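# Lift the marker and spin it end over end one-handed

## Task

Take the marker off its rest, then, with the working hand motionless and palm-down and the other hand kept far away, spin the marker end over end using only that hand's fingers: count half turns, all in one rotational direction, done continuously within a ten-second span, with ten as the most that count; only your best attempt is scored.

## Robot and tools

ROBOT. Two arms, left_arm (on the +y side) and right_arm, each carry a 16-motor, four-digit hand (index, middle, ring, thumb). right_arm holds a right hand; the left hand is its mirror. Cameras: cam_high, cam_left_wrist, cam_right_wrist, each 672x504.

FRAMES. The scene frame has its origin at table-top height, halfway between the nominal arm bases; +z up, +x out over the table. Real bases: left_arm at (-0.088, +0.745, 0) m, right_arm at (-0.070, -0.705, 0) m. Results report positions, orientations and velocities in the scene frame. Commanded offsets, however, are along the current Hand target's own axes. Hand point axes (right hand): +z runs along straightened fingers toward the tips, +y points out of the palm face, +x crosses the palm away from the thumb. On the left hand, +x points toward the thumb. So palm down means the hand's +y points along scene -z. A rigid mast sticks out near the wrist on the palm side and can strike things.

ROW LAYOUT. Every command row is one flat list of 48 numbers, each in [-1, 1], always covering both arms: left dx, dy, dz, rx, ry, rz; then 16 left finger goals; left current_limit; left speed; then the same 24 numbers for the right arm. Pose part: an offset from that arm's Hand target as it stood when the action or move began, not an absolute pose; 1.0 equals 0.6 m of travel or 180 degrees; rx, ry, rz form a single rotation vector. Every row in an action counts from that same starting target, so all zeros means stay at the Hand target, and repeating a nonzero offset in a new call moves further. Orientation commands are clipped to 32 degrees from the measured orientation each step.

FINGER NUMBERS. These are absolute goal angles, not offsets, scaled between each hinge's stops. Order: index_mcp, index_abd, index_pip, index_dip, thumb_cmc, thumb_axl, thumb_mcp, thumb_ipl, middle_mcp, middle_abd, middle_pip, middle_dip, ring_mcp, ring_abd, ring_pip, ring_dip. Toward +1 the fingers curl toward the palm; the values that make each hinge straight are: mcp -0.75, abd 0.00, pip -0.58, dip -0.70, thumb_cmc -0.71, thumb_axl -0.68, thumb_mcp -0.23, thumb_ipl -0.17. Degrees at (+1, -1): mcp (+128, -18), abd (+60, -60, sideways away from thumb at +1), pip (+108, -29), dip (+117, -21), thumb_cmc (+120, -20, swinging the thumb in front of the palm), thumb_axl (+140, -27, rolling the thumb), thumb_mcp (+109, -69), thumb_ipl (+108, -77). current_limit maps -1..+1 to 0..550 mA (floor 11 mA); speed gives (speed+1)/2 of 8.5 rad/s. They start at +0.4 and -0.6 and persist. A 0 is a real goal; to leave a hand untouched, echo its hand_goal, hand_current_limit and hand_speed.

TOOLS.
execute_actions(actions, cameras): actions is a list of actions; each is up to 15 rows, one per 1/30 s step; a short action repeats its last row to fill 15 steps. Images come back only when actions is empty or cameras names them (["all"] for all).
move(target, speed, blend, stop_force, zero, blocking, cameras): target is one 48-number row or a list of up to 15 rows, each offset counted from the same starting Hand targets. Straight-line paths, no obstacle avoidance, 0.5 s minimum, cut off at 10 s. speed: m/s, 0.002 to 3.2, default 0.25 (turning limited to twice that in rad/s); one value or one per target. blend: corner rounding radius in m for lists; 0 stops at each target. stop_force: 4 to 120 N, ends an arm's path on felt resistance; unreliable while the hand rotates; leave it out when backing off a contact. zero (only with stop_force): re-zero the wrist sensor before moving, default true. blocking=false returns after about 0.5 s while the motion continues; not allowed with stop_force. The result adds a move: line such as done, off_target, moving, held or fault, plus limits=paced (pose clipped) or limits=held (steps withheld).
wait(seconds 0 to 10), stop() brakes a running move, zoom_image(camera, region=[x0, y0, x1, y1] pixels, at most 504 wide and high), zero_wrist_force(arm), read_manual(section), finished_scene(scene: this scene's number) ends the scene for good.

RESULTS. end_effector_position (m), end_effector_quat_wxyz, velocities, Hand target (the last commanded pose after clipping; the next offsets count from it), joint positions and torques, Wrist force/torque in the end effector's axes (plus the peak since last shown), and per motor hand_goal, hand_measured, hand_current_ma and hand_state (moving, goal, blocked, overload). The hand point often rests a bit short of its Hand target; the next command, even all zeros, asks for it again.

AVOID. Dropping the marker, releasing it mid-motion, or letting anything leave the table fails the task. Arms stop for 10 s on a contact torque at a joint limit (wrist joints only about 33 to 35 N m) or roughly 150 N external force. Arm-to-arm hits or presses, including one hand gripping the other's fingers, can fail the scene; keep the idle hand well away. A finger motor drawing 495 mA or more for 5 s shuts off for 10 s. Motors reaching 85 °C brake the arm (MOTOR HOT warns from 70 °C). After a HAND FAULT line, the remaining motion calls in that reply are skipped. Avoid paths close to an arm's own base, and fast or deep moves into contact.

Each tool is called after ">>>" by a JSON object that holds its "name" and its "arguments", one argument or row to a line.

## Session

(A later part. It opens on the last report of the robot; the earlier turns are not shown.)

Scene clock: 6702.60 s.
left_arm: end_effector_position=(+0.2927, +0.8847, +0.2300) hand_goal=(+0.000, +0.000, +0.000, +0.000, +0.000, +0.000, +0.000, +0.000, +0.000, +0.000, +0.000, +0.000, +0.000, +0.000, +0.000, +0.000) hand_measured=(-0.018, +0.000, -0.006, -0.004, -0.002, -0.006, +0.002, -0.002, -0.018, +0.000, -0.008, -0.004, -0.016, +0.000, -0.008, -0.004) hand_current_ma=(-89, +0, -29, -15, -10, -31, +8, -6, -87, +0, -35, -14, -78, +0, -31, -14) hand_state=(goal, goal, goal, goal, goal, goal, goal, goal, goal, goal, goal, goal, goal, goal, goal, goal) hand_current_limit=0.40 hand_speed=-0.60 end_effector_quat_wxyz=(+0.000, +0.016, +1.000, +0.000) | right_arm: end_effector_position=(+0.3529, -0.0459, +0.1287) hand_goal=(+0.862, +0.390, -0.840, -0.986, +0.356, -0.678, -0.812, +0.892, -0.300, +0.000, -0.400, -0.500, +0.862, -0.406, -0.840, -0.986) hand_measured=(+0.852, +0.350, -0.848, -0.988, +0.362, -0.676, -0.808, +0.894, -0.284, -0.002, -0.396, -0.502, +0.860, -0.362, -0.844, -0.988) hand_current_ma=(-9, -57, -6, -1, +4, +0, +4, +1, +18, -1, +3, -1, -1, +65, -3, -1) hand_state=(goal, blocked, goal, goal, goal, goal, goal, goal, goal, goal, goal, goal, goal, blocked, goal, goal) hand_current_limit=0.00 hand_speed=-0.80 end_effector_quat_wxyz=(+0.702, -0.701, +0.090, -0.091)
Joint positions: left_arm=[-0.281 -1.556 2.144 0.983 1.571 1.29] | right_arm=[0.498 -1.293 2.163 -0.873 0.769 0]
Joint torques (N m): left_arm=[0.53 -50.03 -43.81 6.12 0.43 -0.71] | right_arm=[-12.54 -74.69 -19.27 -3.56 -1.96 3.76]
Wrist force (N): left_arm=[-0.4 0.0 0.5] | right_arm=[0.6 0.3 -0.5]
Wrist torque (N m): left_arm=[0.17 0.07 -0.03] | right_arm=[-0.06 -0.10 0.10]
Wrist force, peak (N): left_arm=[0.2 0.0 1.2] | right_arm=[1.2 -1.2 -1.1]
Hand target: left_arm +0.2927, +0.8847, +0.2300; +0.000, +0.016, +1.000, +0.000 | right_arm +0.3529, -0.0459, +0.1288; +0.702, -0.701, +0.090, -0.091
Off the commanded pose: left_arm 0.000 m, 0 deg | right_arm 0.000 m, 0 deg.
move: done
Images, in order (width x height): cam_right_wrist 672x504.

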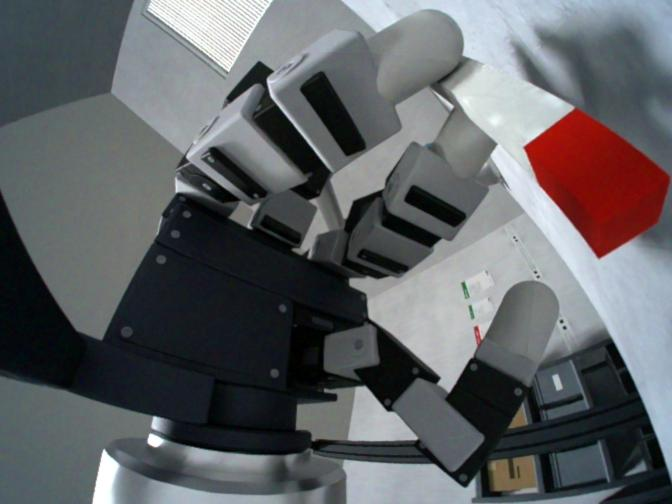

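>>> {"name": "execute_actions", "arguments": {
  "actions": [
    [[0,0,0,0,0,0,0,0,0,0,0,0,0,0,0,0,0,0,0,0,0,0,0.4,-0.6,0,0,0,0,0,0,0.813,0.3767,-0.7518,-0.986,0.357,-0.678,-0.811,0.892,-0.3,0,-0.4,-0.5,0.813,-0.3917,-0.7518,-0.986,0,-0.94]],
    [[0,0,0,0,0,0,0,0,0,0,0,0,0,0,0,0,0,0,0,0,0,0,0.4,-0.6,0,0,0,0,0,0,0.763,0.365,-0.6642,-0.986,0.357,-0.678,-0.811,0.892,-0.3,0,-0.4,-0.5,0.763,-0.38,-0.6642,-0.986,0,-0.94]],
    [[0,0,0,0,0,0,0,0,0,0,0,0,0,0,0,0,0,0,0,0,0,0,0.4,-0.6,0,0,0,0,0,0,0.7129,0.3567,-0.5766,-0.986,0.357,-0.678,-0.811,0.892,-0.3,0,-0.4,-0.5,0.7129,-0.3717,-0.5766,-0.986,0,-0.94]],
    [[0,0,0,0,0,0,0,0,0,0,0,0,0,0,0,0,0,0,0,0,0,0,0.4,-0.6,0,0,0,0,0,0,0.663,0.3533,-0.4891,-0.986,0.357,-0.678,-0.811,0.892,-0.3,0,-0.4,-0.5,0.663,-0.3683,-0.4891,-0.986,0,-0.94]],
    [[0,0,0,0,0,0,0,0,0,0,0,0,0,0,0,0,0,0,0,0,0,0,0.4,-0.6,0,0,0,0,0,0,0.6123,0.3517,-0.4015,-0.986,0.357,-0.678,-0.811,0.892,-0.3,0,-0.4,-0.5,0.6123,-0.3667,-0.4015,-0.986,0,-0.94]],
    [[0,0,0,0,0,0,0,0,0,0,0,0,0,0,0,0,0,0,0,0,0,0,0.4,-0.6,0,0,0,0,0,0,0.563,0.3533,-0.3139,-0.986,0.357,-0.678,-0.811,0.892,-0.3,0,-0.4,-0.5,0.563,-0.3683,-0.3139,-0.986,0,-0.94]]
  ],
  "cameras": ["cam_right_wrist"]
}}

Scene clock: 6729.17 s.
left_arm: end_effector_position=(+0.2927, +0.8847, +0.2300) hand_goal=(+0.000, +0.000, +0.000, +0.000, +0.000, +0.000, +0.000, +0.000, +0.000, +0.000, +0.000, +0.000, +0.000, +0.000, +0.000, +0.000) hand_measured=(-0.018, +0.000, -0.006, -0.004, -0.002, -0.006, +0.002, -0.002, -0.018, +0.000, -0.008, -0.004, -0.016, +0.000, -0.008, -0.004) hand_current_ma=(-89, +0, -29, -15, -10, -31, +8, -6, -87, +0, -35, -14, -78, +0, -31, -14) hand_state=(goal, goal, goal, goal, goal, goal, goal, goal, goal, goal, goal, goal, goal, goal, goal, goal) hand_current_limit=0.40 hand_speed=-0.60 end_effector_quat_wxyz=(+0.000, +0.016, +1.000, +0.000) | right_arm: end_effector_position=(+0.3529, -0.0459, +0.1288) hand_goal=(+0.562, +0.354, -0.314, -0.986, +0.356, -0.678, -0.812, +0.892, -0.300, +0.000, -0.400, -0.500, +0.562, -0.368, -0.314, -0.986) hand_measured=(+0.562, +0.314, -0.318, -0.988, +0.362, -0.676, -0.808, +0.894, -0.284, -0.002, -0.396, -0.502, +0.566, -0.324, -0.316, -0.988) hand_current_ma=(+0, -55, -3, -1, +4, +0, +4, +1, +18, -1, +3, -1, +2, +63, -1, -1) hand_state=(goal, blocked, goal, goal, goal, goal, goal, goal, goal, goal, goal, goal, goal, blocked, goal, goal) hand_current_limit=0.00 hand_speed=-0.94 end_effector_quat_wxyz=(+0.702, -0.701, +0.090, -0.091)
Joint positions: left_arm=[-0.281 -1.556 2.144 0.983 1.571 1.29] | right_arm=[0.498 -1.293 2.163 -0.874 0.769 0.001]
Joint torques (N m): left_arm=[0.65 -47.51 -45.52 6.31 0.53 -1.03] | right_arm=[-11.88 -72.99 -19.55 -3.28 -1.62 3.76]
Wrist force (N): left_arm=[0.1 0.0 0.4] | right_arm=[1.0 -0.4 -0.9]
Wrist torque (N m): left_arm=[0.18 0.02 0.01] | right_arm=[-0.14 -0.15 0.12]
Wrist force, peak (N): left_arm=[-0.5 -0.1 1.2] | right_arm=[1.6 -0.7 -0.9]
Hand target: left_arm +0.2927, +0.8847, +0.2300; +0.000, +0.016, +1.000, +0.000 | right_arm +0.3529, -0.0459, +0.1288; +0.702, -0.701, +0.090, -0.091
Off the commanded pose: left_arm 0.000 m, 0 deg | right_arm 0.000 m, 0 deg.
Step readings (end_effector_position of left_arm | right_arm):
0: (+0.2927, +0.8847, +0.2300) | (+0.3529, -0.0459, +0.1288)
1: (+0.2927, +0.8847, +0.2300) | (+0.3529, -0.0459, +0.1288)
2: (+0.2927, +0.8847, +0.2300) | (+0.3529, -0.0459, +0.1288)
4: (+0.2927, +0.8847, +0.2300) | (+0.3529, -0.0459, +0.1288)
8: (+0.2927, +0.8847, +0.2300) | (+0.3529, -0.0459, +0.1288)
15: (+0.2927, +0.8847, +0.2300) | (+0.3529, -0.0459, +0.1288)
16: (+0.2927, +0.8847, +0.2300) | (+0.3529, -0.0459, +0.1288)
17: (+0.2927, +0.8847, +0.2300) | (+0.3529, -0.0459, +0.1288)
19: (+0.2927, +0.8847, +0.2300) | (+0.3529, -0.0459, +0.1288)
23: (+0.2927, +0.8847, +0.2300) | (+0.3529, -0.0459, +0.1288)
30: (+0.2927, +0.8847, +0.2300) | (+0.3529, -0.0459, +0.1288)
31: (+0.2927, +0.8847, +0.2300) | (+0.3529, -0.0459, +0.1288)
32: (+0.2927, +0.8847, +0.2300) | (+0.3529, -0.0459, +0.1288)
34: (+0.2927, +0.8847, +0.2300) | (+0.3529, -0.0459, +0.1288)
38: (+0.2927, +0.8847, +0.2300) | (+0.3529, -0.0459, +0.1288)
45: (+0.2927, +0.8847, +0.2300) | (+0.3529, -0.0459, +0.1288)
46: (+0.2927, +0.8847, +0.2300) | (+0.3529, -0.0459, +0.1288)
47: (+0.2927, +0.8847, +0.2300) | (+0.3529, -0.0459, +0.1288)
49: (+0.2927, +0.8847, +0.2300) | (+0.3529, -0.0459, +0.1288)
53: (+0.2927, +0.8847, +0.2300) | (+0.3529, -0.0459, +0.1288)
60: (+0.2927, +0.8847, +0.2300) | (+0.3529, -0.0459, +0.1288)
61: (+0.2927, +0.8847, +0.2300) | (+0.3529, -0.0459, +0.1288)
62: (+0.2927, +0.8847, +0.2300) | (+0.3529, -0.0459, +0.1288)
64: (+0.2927, +0.8847, +0.2300) | (+0.3529, -0.0459, +0.1288)
68: (+0.2927, +0.8847, +0.2300) | (+0.3529, -0.0459, +0.1288)
75: (+0.2927, +0.8847, +0.2300) | (+0.3529, -0.0459, +0.1288)
76: (+0.2927, +0.8847, +0.2300) | (+0.3529, -0.0459, +0.1288)
77: (+0.2927, +0.8847, +0.2300) | (+0.3529, -0.0459, +0.1288)
79: (+0.2927, +0.8847, +0.2300) | (+0.3529, -0.0459, +0.1288)
83: (+0.2927, +0.8847, +0.2300) | (+0.3529, -0.0459, +0.1288)
90: (+0.2927, +0.8847, +0.2300) | (+0.3529, -0.0459, +0.1288)
Images, in order (width x height): cam_right_wrist 672x504.

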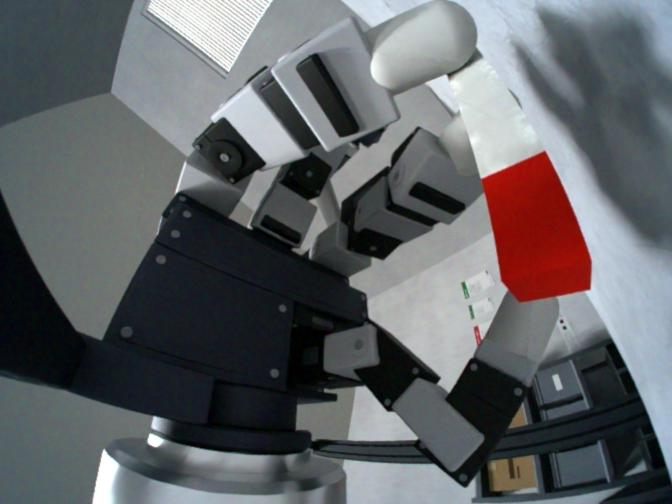

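>>> {"name": "execute_actions", "arguments": {
  "actions": [
    [[0,0,0,0,0,0,0,0,0,0,0,0,0,0,0,0,0,0,0,0,0,0,0.4,-0.6,0,0,0,0,0,0,0.5123,0.36,-0.2263,-0.986,0.357,-0.678,-0.811,0.892,-0.3,0,-0.4,-0.5,0.5123,-0.375,-0.2263,-0.986,0,-0.94]],
    [[0,0,0,0,0,0,0,0,0,0,0,0,0,0,0,0,0,0,0,0,0,0,0.4,-0.6,0,0,0,0,0,0,0.463,0.369,-0.1387,-0.986,0.357,-0.678,-0.811,0.892,-0.3,0,-0.4,-0.5,0.463,-0.384,-0.1387,-0.986,0,-0.94]],
    [[0,0,0,0,0,0,0,0,0,0,0,0,0,0,0,0,0,0,0,0,0,0,0.4,-0.6,0,0,0,0,0,0,0.4123,0.3817,-0.0511,-0.986,0.357,-0.678,-0.811,0.892,-0.3,0,-0.4,-0.5,0.4123,-0.3967,-0.0511,-0.986,0,-0.94]],
    [[0,0,0,0,0,0,0,0,0,0,0,0,0,0,0,0,0,0,0,0,0,0,0.4,-0.6,0,0,0,0,0,0,0.363,0.3983,0.0365,-0.986,0.357,-0.678,-0.811,0.892,-0.3,0,-0.4,-0.5,0.363,-0.4133,0.0365,-0.986,0,-0.94]],
    [[0,0,0,0,0,0,0,0,0,0,0,0,0,0,0,0,0,0,0,0,0,0,0.4,-0.6,0,0,0,0,0,0,0.3123,0.4217,0.1241,-0.986,0.357,-0.678,-0.811,0.892,-0.3,0,-0.4,-0.5,0.3123,-0.4367,0.1241,-0.986,0,-0.94]],
    [[0,0,0,0,0,0,0,0,0,0,0,0,0,0,0,0,0,0,0,0,0,0,0.4,-0.6,0,0,0,0,0,0,0.263,0.4517,0.2117,-0.986,0.357,-0.678,-0.811,0.892,-0.3,0,-0.4,-0.5,0.263,-0.4667,0.2117,-0.986,0,-0.94]],
    [[0,0,0,0,0,0,0,0,0,0,0,0,0,0,0,0,0,0,0,0,0,0,0.4,-0.6,0,0,0,0,0,0,0.2123,0.4917,0.2993,-0.986,0.357,-0.678,-0.811,0.892,-0.3,0,-0.4,-0.5,0.2123,-0.5067,0.2993,-0.986,0,-0.94]]
  ],
  "cameras": ["cam_right_wrist"]
}}

Scene clock: 6746.03 s.
left_arm: end_effector_position=(+0.2927, +0.8847, +0.2300) hand_goal=(+0.000, +0.000, +0.000, +0.000, +0.000, +0.000, +0.000, +0.000, +0.000, +0.000, +0.000, +0.000, +0.000, +0.000, +0.000, +0.000) hand_measured=(-0.018, +0.000, -0.006, -0.004, -0.002, -0.006, +0.002, -0.002, -0.018, +0.000, -0.008, -0.004, -0.016, +0.000, -0.008, -0.004) hand_current_ma=(-89, +0, -29, -15, -10, -31, +8, -6, -87, +0, -35, -14, -78, +0, -31, -14) hand_state=(goal, goal, goal, goal, goal, goal, goal, goal, goal, goal, goal, goal, goal, goal, goal, goal) hand_current_limit=0.40 hand_speed=-0.60 end_effector_quat_wxyz=(+0.000, +0.016, +1.000, +0.000) | right_arm: end_effector_position=(+0.3529, -0.0459, +0.1288) hand_goal=(+0.212, +0.492, +0.300, -0.986, +0.356, -0.678, -0.812, +0.892, -0.300, +0.000, -0.400, -0.500, +0.212, -0.506, +0.300, -0.986) hand_measured=(+0.216, +0.456, +0.302, -0.986, +0.362, -0.676, -0.808, +0.894, -0.284, -0.002, -0.396, -0.502, +0.218, -0.468, +0.302, -0.984) hand_current_ma=(+3, -49, +1, +0, +4, +0, +4, +1, +18, -1, +3, -1, +4, +53, +1, +1) hand_state=(goal, blocked, goal, goal, goal, goal, goal, goal, goal, goal, goal, goal, goal, blocked, goal, goal) hand_current_limit=0.00 hand_speed=-0.94 end_effector_quat_wxyz=(+0.702, -0.701, +0.090, -0.091)
Joint positions: left_arm=[-0.281 -1.556 2.144 0.983 1.571 1.29] | right_arm=[0.498 -1.293 2.163 -0.874 0.769 0.001]
Joint torques (N m): left_arm=[2.55 -47.95 -44.68 6.33 0.51 -1.03] | right_arm=[-14.13 -72.46 -18.8 -3.12 -1.45 3.6]
Wrist force (N): left_arm=[0.0 -0.3 0.2] | right_arm=[1.4 -0.3 -0.5]
Wrist torque (N m): left_arm=[0.17 0.02 0.01] | right_arm=[-0.17 -0.21 0.15]
Wrist force, peak (N): left_arm=[-0.2 0.1 1.1] | right_arm=[1.6 -1.0 -1.1]
Hand target: left_arm +0.2927, +0.8847, +0.2300; +0.000, +0.016, +1.000, +0.000 | right_arm +0.3529, -0.0459, +0.1288; +0.702, -0.701, +0.090, -0.091
Off the commanded pose: left_arm 0.000 m, 0 deg | right_arm 0.000 m, 0 deg.
Step readings (end_effector_position of left_arm | right_arm):
0: (+0.2927, +0.8847, +0.2300) | (+0.3529, -0.0459, +0.1288)
1: (+0.2927, +0.8847, +0.2300) | (+0.3529, -0.0459, +0.1288)
2: (+0.2927, +0.8847, +0.2300) | (+0.3529, -0.0459, +0.1288)
4: (+0.2927, +0.8847, +0.2300) | (+0.3529, -0.0459, +0.1288)
8: (+0.2927, +0.8847, +0.2300) | (+0.3529, -0.0459, +0.1288)
15: (+0.2927, +0.8847, +0.2300) | (+0.3529, -0.0459, +0.1288)
16: (+0.2927, +0.8847, +0.2300) | (+0.3529, -0.0459, +0.1288)
17: (+0.2927, +0.8847, +0.2300) | (+0.3529, -0.0459, +0.1288)
19: (+0.2927, +0.8847, +0.2300) | (+0.3529, -0.0459, +0.1288)
23: (+0.2927, +0.8847, +0.2300) | (+0.3529, -0.0459, +0.1288)
30: (+0.2927, +0.8847, +0.2300) | (+0.3529, -0.0459, +0.1288)
31: (+0.2927, +0.8847, +0.2300) | (+0.3529, -0.0459, +0.1288)
32: (+0.2927, +0.8847, +0.2300) | (+0.3529, -0.0459, +0.1288)
34: (+0.2927, +0.8847, +0.2300) | (+0.3529, -0.0459, +0.1288)
38: (+0.2927, +0.8847, +0.2300) | (+0.3529, -0.0459, +0.1288)
45: (+0.2927, +0.8847, +0.2300) | (+0.3529, -0.0459, +0.1288)
46: (+0.2927, +0.8847, +0.2300) | (+0.3529, -0.0459, +0.1288)
47: (+0.2927, +0.8847, +0.2300) | (+0.3529, -0.0459, +0.1288)
49: (+0.2927, +0.8847, +0.2300) | (+0.3529, -0.0459, +0.1288)
53: (+0.2927, +0.8847, +0.2300) | (+0.3529, -0.0459, +0.1288)
60: (+0.2927, +0.8847, +0.2300) | (+0.3529, -0.0459, +0.1288)
61: (+0.2927, +0.8847, +0.2300) | (+0.3529, -0.0459, +0.1288)
62: (+0.2927, +0.8847, +0.2300) | (+0.3529, -0.0459, +0.1288)
64: (+0.2927, +0.8847, +0.2300) | (+0.3529, -0.0459, +0.1288)
68: (+0.2927, +0.8847, +0.2300) | (+0.3529, -0.0459, +0.1288)
75: (+0.2927, +0.8847, +0.2300) | (+0.3529, -0.0459, +0.1288)
76: (+0.2927, +0.8847, +0.2300) | (+0.3529, -0.0459, +0.1288)
77: (+0.2927, +0.8847, +0.2300) | (+0.3529, -0.0459, +0.1288)
79: (+0.2927, +0.8847, +0.2300) | (+0.3529, -0.0459, +0.1288)
83: (+0.2927, +0.8847, +0.2300) | (+0.3529, -0.0459, +0.1288)
90: (+0.2927, +0.8847, +0.2300) | (+0.3529, -0.0459, +0.1288)
91: (+0.2927, +0.8847, +0.2300) | (+0.3529, -0.0459, +0.1288)
92: (+0.2927, +0.8847, +0.2300) | (+0.3529, -0.0459, +0.1288)
94: (+0.2927, +0.8847, +0.2300) | (+0.3529, -0.0459, +0.1288)
98: (+0.2927, +0.8847, +0.2300) | (+0.3529, -0.0459, +0.1288)
105: (+0.2927, +0.8847, +0.2300) | (+0.3529, -0.0459, +0.1288)
Images, in order (width x height): cam_right_wrist 672x504.

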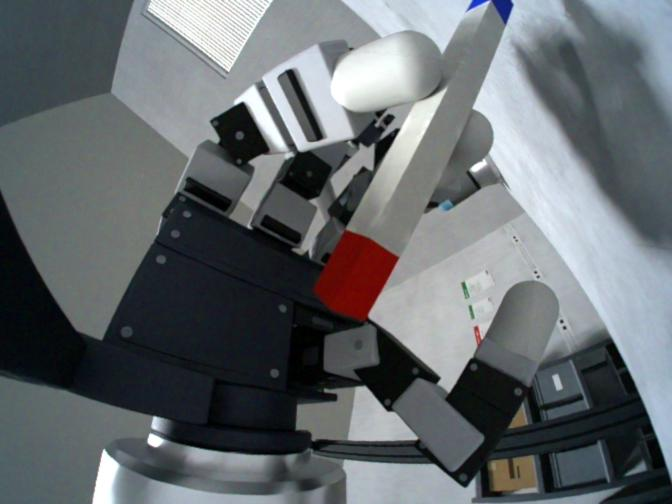

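>>> {"name": "execute_actions", "arguments": {
  "actions": [
    [[0,0,0,0,0,0,0,0,0,0,0,0,0,0,0,0,0,0,0,0,0,0,0.4,-0.6,0,0,0,0,0,0,0.2123,0.4917,0.2993,-0.986,0.357,-0.678,-0.673,0.702,-0.99,0,0.985,0.65,0.2123,-0.5067,0.2993,-0.986,0,-0.8]],
    [[0,0,0,0,0,0,0,0,0,0,0,0,0,0,0,0,0,0,0,0,0,0,0.4,-0.6,0,0,0,0,0,0,0.2123,0.4917,0.2993,-0.986,0.357,-0.678,-0.673,0.702,-0.99,0,0.985,0.65,0.2123,-0.5067,0.2993,-0.986,0,-0.8]],
    [[0,0,0,0,0,0,0,0,0,0,0,0,0,0,0,0,0,0,0,0,0,0,0.4,-0.6,0,0,0,0,0,0,0.2123,0.4917,0.2993,-0.986,0.357,-0.678,-0.673,0.702,-0.99,0,0.985,0.65,0.2123,-0.5067,0.2993,-0.986,0,-0.8]],
    [[0,0,0,0,0,0,0,0,0,0,0,0,0,0,0,0,0,0,0,0,0,0,0.4,-0.6,0,0,0,0,0,0,0.2123,0.4917,0.2993,-0.986,0.357,-0.678,-0.673,0.702,-0.99,0,0.985,0.65,0.2123,-0.5067,0.2993,-0.986,0,-0.8]],
    [[0,0,0,0,0,0,0,0,0,0,0,0,0,0,0,0,0,0,0,0,0,0,0.4,-0.6,0,0,0,0,0,0,0.2123,0.4917,0.2993,-0.986,0.853,-0.678,-0.673,0.702,-0.99,0,0.985,0.65,0.2123,-0.5067,0.2993,-0.986,0,-0.8]],
    [[0,0,0,0,0,0,0,0,0,0,0,0,0,0,0,0,0,0,0,0,0,0,0.4,-0.6,0,0,0,0,0,0,0.2123,0.4917,0.2993,-0.986,0.853,-0.678,-0.673,0.702,-0.99,0,0.985,0.65,0.2123,-0.5067,0.2993,-0.986,0,-0.8]],
    [[0,0,0,0,0,0,0,0,0,0,0,0,0,0,0,0,0,0,0,0,0,0,0.4,-0.6,0,0,0,0,0,0,0.2123,0.4917,0.2993,-0.986,0.873,-0.678,-0.709,0.823,-0.99,0,0.985,0.65,0.2123,-0.5067,0.2993,-0.986,0,-0.8]]
  ],
  "cameras": ["cam_right_wrist"]
}}

Scene clock: 6975.73 s.
left_arm: end_effector_position=(+0.2927, +0.8847, +0.2300) hand_goal=(+0.000, +0.000, +0.000, +0.000, +0.000, +0.000, +0.000, +0.000, +0.000, +0.000, +0.000, +0.000, +0.000, +0.000, +0.000, +0.000) hand_measured=(-0.018, +0.000, -0.006, -0.004, -0.002, -0.006, +0.002, -0.002, -0.018, +0.000, -0.008, -0.004, -0.016, +0.000, -0.008, -0.004) hand_current_ma=(-89, +0, -29, -15, -10, -31, +8, -6, -87, +0, -35, -14, -78, +0, -31, -14) hand_state=(goal, goal, goal, goal, goal, goal, goal, goal, goal, goal, goal, goal, goal, goal, goal, goal) hand_current_limit=0.40 hand_speed=-0.60 end_effector_quat_wxyz=(+0.000, +0.016, +1.000, +0.000) | right_arm: end_effector_position=(+0.3529, -0.0459, +0.1288) hand_goal=(+0.212, +0.492, +0.300, -0.986, +0.872, -0.678, -0.710, +0.822, -0.990, +0.000, +0.984, +0.650, +0.212, -0.506, +0.300, -0.986) hand_measured=(+0.216, +0.456, +0.302, -0.986, +0.866, -0.676, -0.706, +0.818, -0.974, -0.002, +0.976, +0.648, +0.218, -0.468, +0.302, -0.984) hand_current_ma=(+3, -49, +1, +0, -5, +0, +4, -3, +18, -1, -6, -1, +4, +52, +1, +1) hand_state=(goal, blocked, goal, goal, goal, goal, goal, goal, goal, goal, goal, goal, goal, blocked, goal, goal) hand_current_limit=0.00 hand_speed=-0.80 end_effector_quat_wxyz=(+0.702, -0.701, +0.090, -0.091)
Joint positions: left_arm=[-0.281 -1.556 2.144 0.983 1.571 1.29] | right_arm=[0.498 -1.293 2.163 -0.874 0.769 0.001]
Joint torques (N m): left_arm=[1.05 -48.35 -43.8 6.28 0.76 -0.26] | right_arm=[-12.45 -65.5 -19.35 -2.49 -0.85 2.84]
Wrist force (N): left_arm=[0.3 -0.2 0.3] | right_arm=[1.0 -0.4 -0.6]
Wrist torque (N m): left_arm=[0.17 -0.01 0.02] | right_arm=[-0.17 -0.16 0.15]
Wrist force, peak (N): left_arm=[0.6 -0.1 1.3] | right_arm=[1.7 -0.8 -0.9]
Hand target: left_arm +0.2927, +0.8847, +0.2300; +0.000, +0.016, +1.000, +0.000 | right_arm +0.3529, -0.0459, +0.1288; +0.702, -0.701, +0.090, -0.091
Off the commanded pose: left_arm 0.000 m, 0 deg | right_arm 0.000 m, 0 deg.
Step readings (end_effector_position of left_arm | right_arm):
0: (+0.2927, +0.8847, +0.2300) | (+0.3529, -0.0459, +0.1288)
1: (+0.2927, +0.8847, +0.2300) | (+0.3529, -0.0459, +0.1288)
2: (+0.2927, +0.8847, +0.2300) | (+0.3529, -0.0459, +0.1288)
4: (+0.2927, +0.8847, +0.2300) | (+0.3529, -0.0459, +0.1288)
8: (+0.2927, +0.8847, +0.2300) | (+0.3529, -0.0459, +0.1288)
15: (+0.2927, +0.8847, +0.2300) | (+0.3529, -0.0459, +0.1288)
16: (+0.2927, +0.8847, +0.2300) | (+0.3529, -0.0459, +0.1288)
17: (+0.2927, +0.8847, +0.2300) | (+0.3529, -0.0459, +0.1288)
19: (+0.2927, +0.8847, +0.2300) | (+0.3529, -0.0459, +0.1288)
23: (+0.2927, +0.8847, +0.2300) | (+0.3529, -0.0459, +0.1288)
30: (+0.2927, +0.8847, +0.2300) | (+0.3529, -0.0459, +0.1288)
31: (+0.2927, +0.8847, +0.2300) | (+0.3529, -0.0459, +0.1288)
32: (+0.2927, +0.8847, +0.2300) | (+0.3529, -0.0459, +0.1288)
34: (+0.2927, +0.8847, +0.2300) | (+0.3529, -0.0459, +0.1288)
38: (+0.2927, +0.8847, +0.2300) | (+0.3529, -0.0459, +0.1288)
45: (+0.2927, +0.8847, +0.2300) | (+0.3529, -0.0459, +0.1288)
46: (+0.2927, +0.8847, +0.2300) | (+0.3529, -0.0459, +0.1288)
47: (+0.2927, +0.8847, +0.2300) | (+0.3529, -0.0459, +0.1288)
49: (+0.2927, +0.8847, +0.2300) | (+0.3529, -0.0459, +0.1288)
53: (+0.2927, +0.8847, +0.2300) | (+0.3529, -0.0459, +0.1288)
60: (+0.2927, +0.8847, +0.2300) | (+0.3529, -0.0459, +0.1288)
61: (+0.2927, +0.8847, +0.2300) | (+0.3529, -0.0459, +0.1288)
62: (+0.2927, +0.8847, +0.2300) | (+0.3529, -0.0459, +0.1288)
64: (+0.2927, +0.8847, +0.2300) | (+0.3529, -0.0459, +0.1288)
68: (+0.2927, +0.8847, +0.2300) | (+0.3529, -0.0459, +0.1288)
75: (+0.2927, +0.8847, +0.2300) | (+0.3529, -0.0459, +0.1288)
76: (+0.2927, +0.8847, +0.2300) | (+0.3529, -0.0459, +0.1288)
77: (+0.2927, +0.8847, +0.2300) | (+0.3529, -0.0459, +0.1288)
79: (+0.2927, +0.8847, +0.2300) | (+0.3529, -0.0459, +0.1288)
83: (+0.2927, +0.8847, +0.2300) | (+0.3529, -0.0459, +0.1288)
90: (+0.2927, +0.8847, +0.2300) | (+0.3529, -0.0459, +0.1288)
91: (+0.2927, +0.8847, +0.2300) | (+0.3529, -0.0459, +0.1288)
92: (+0.2927, +0.8847, +0.2300) | (+0.3529, -0.0459, +0.1288)
94: (+0.2927, +0.8847, +0.2300) | (+0.3529, -0.0459, +0.1288)
98: (+0.2927, +0.8847, +0.2300) | (+0.3529, -0.0459, +0.1288)
105: (+0.2927, +0.8847, +0.2300) | (+0.3529, -0.0459, +0.1288)
Images, in order (width x height): cam_right_wrist 672x504.

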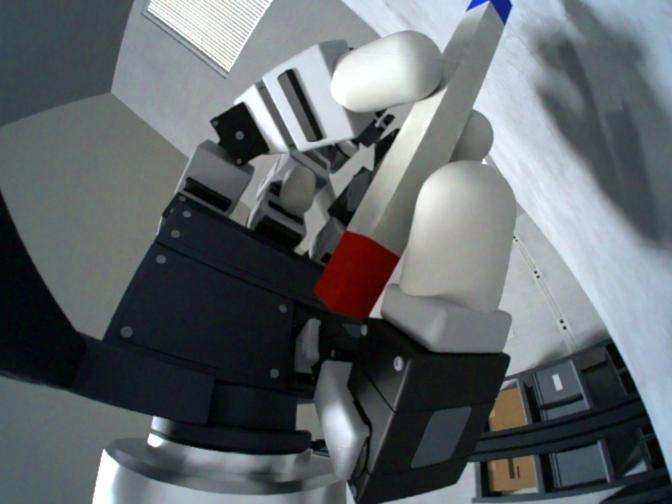

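>>> {"name": "execute_actions", "arguments": {
  "actions": [
    [[0,0,0,0,0,0,0,0,0,0,0,0,0,0,0,0,0,0,0,0,0,0,0.4,-0.6,0,0,0,0,0,0,0.2123,0.4917,0.2993,-0.986,0.906,-0.678,-0.716,0.958,-0.99,0,0.985,0.65,0.2123,-0.5067,0.2993,-0.986,0,-0.8]],
    [[0,0,0,0,0,0,0,0,0,0,0,0,0,0,0,0,0,0,0,0,0,0,0.4,-0.6,0,0,0,0,0,0,0.2123,0.4917,0.2993,-0.986,0.917,-0.678,-0.652,0.973,-0.99,0,0.985,0.65,0.2123,-0.5067,0.2993,-0.986,0,-0.8]]
  ],
  "cameras": ["cam_right_wrist"]
}}

Scene clock: 6981.63 s.
left_arm: end_effector_position=(+0.2927, +0.8847, +0.2300) hand_goal=(+0.000, +0.000, +0.000, +0.000, +0.000, +0.000, +0.000, +0.000, +0.000, +0.000, +0.000, +0.000, +0.000, +0.000, +0.000, +0.000) hand_measured=(-0.018, +0.000, -0.006, -0.004, -0.002, -0.006, +0.002, -0.002, -0.018, +0.000, -0.008, -0.004, -0.016, +0.000, -0.008, -0.004) hand_current_ma=(-89, +0, -29, -15, -10, -31, +8, -6, -87, +0, -35, -14, -78, +0, -31, -14) hand_state=(goal, goal, goal, goal, goal, goal, goal, goal, goal, goal, goal, goal, goal, goal, goal, goal) hand_current_limit=0.40 hand_speed=-0.60 end_effector_quat_wxyz=(+0.000, +0.016, +1.000, +0.000) | right_arm: end_effector_position=(+0.3529, -0.0459, +0.1288) hand_goal=(+0.212, +0.492, +0.300, -0.986, +0.916, -0.678, -0.652, +0.972, -0.990, +0.000, +0.984, +0.650, +0.212, -0.506, +0.300, -0.986) hand_measured=(+0.216, +0.456, +0.302, -0.986, +0.910, -0.676, -0.654, +0.968, -0.974, -0.002, +0.976, +0.648, +0.216, -0.468, +0.304, -0.984) hand_current_ma=(+2, -48, +1, +0, -5, +0, -1, -3, +18, -1, -6, -1, +3, +52, +1, +1) hand_state=(goal, blocked, goal, goal, goal, goal, goal, goal, goal, goal, goal, goal, goal, blocked, goal, goal) hand_current_limit=0.00 hand_speed=-0.80 end_effector_quat_wxyz=(+0.702, -0.701, +0.090, -0.091)
Joint positions: left_arm=[-0.281 -1.556 2.144 0.983 1.571 1.29] | right_arm=[0.498 -1.293 2.163 -0.874 0.769 0.001]
Joint torques (N m): left_arm=[0.73 -47.51 -44.36 6.28 0.42 -0.58] | right_arm=[-13.59 -66.09 -19.19 -2.49 -0.32 2.94]
Wrist force (N): left_arm=[0.0 -0.1 0.7] | right_arm=[1.0 -0.1 -0.8]
Wrist torque (N m): left_arm=[0.15 0.04 0.00] | right_arm=[-0.13 -0.15 0.15]
Wrist force, peak (N): left_arm=[-0.4 0.0 1.0] | right_arm=[1.7 -0.4 -1.0]
Hand target: left_arm +0.2927, +0.8847, +0.2300; +0.000, +0.016, +1.000, +0.000 | right_arm +0.3529, -0.0459, +0.1288; +0.702, -0.701, +0.090, -0.091
Off the commanded pose: left_arm 0.000 m, 0 deg | right_arm 0.000 m, 0 deg.
Step readings (end_effector_position of left_arm | right_arm):
0: (+0.2927, +0.8847, +0.2300) | (+0.3529, -0.0459, +0.1288)
1: (+0.2927, +0.8847, +0.2300) | (+0.3529, -0.0459, +0.1288)
2: (+0.2927, +0.8847, +0.2300) | (+0.3529, -0.0459, +0.1288)
4: (+0.2927, +0.8847, +0.2300) | (+0.3529, -0.0459, +0.1288)
8: (+0.2927, +0.8847, +0.2300) | (+0.3529, -0.0459, +0.1288)
15: (+0.2927, +0.8847, +0.2300) | (+0.3529, -0.0459, +0.1288)
16: (+0.2927, +0.8847, +0.2300) | (+0.3529, -0.0459, +0.1288)
17: (+0.2927, +0.8847, +0.2300) | (+0.3529, -0.0459, +0.1288)
19: (+0.2927, +0.8847, +0.2300) | (+0.3529, -0.0459, +0.1288)
23: (+0.2927, +0.8847, +0.2300) | (+0.3529, -0.0459, +0.1288)
30: (+0.2927, +0.8847, +0.2300) | (+0.3529, -0.0459, +0.1288)
Images, in order (width x height): cam_right_wrist 672x504.

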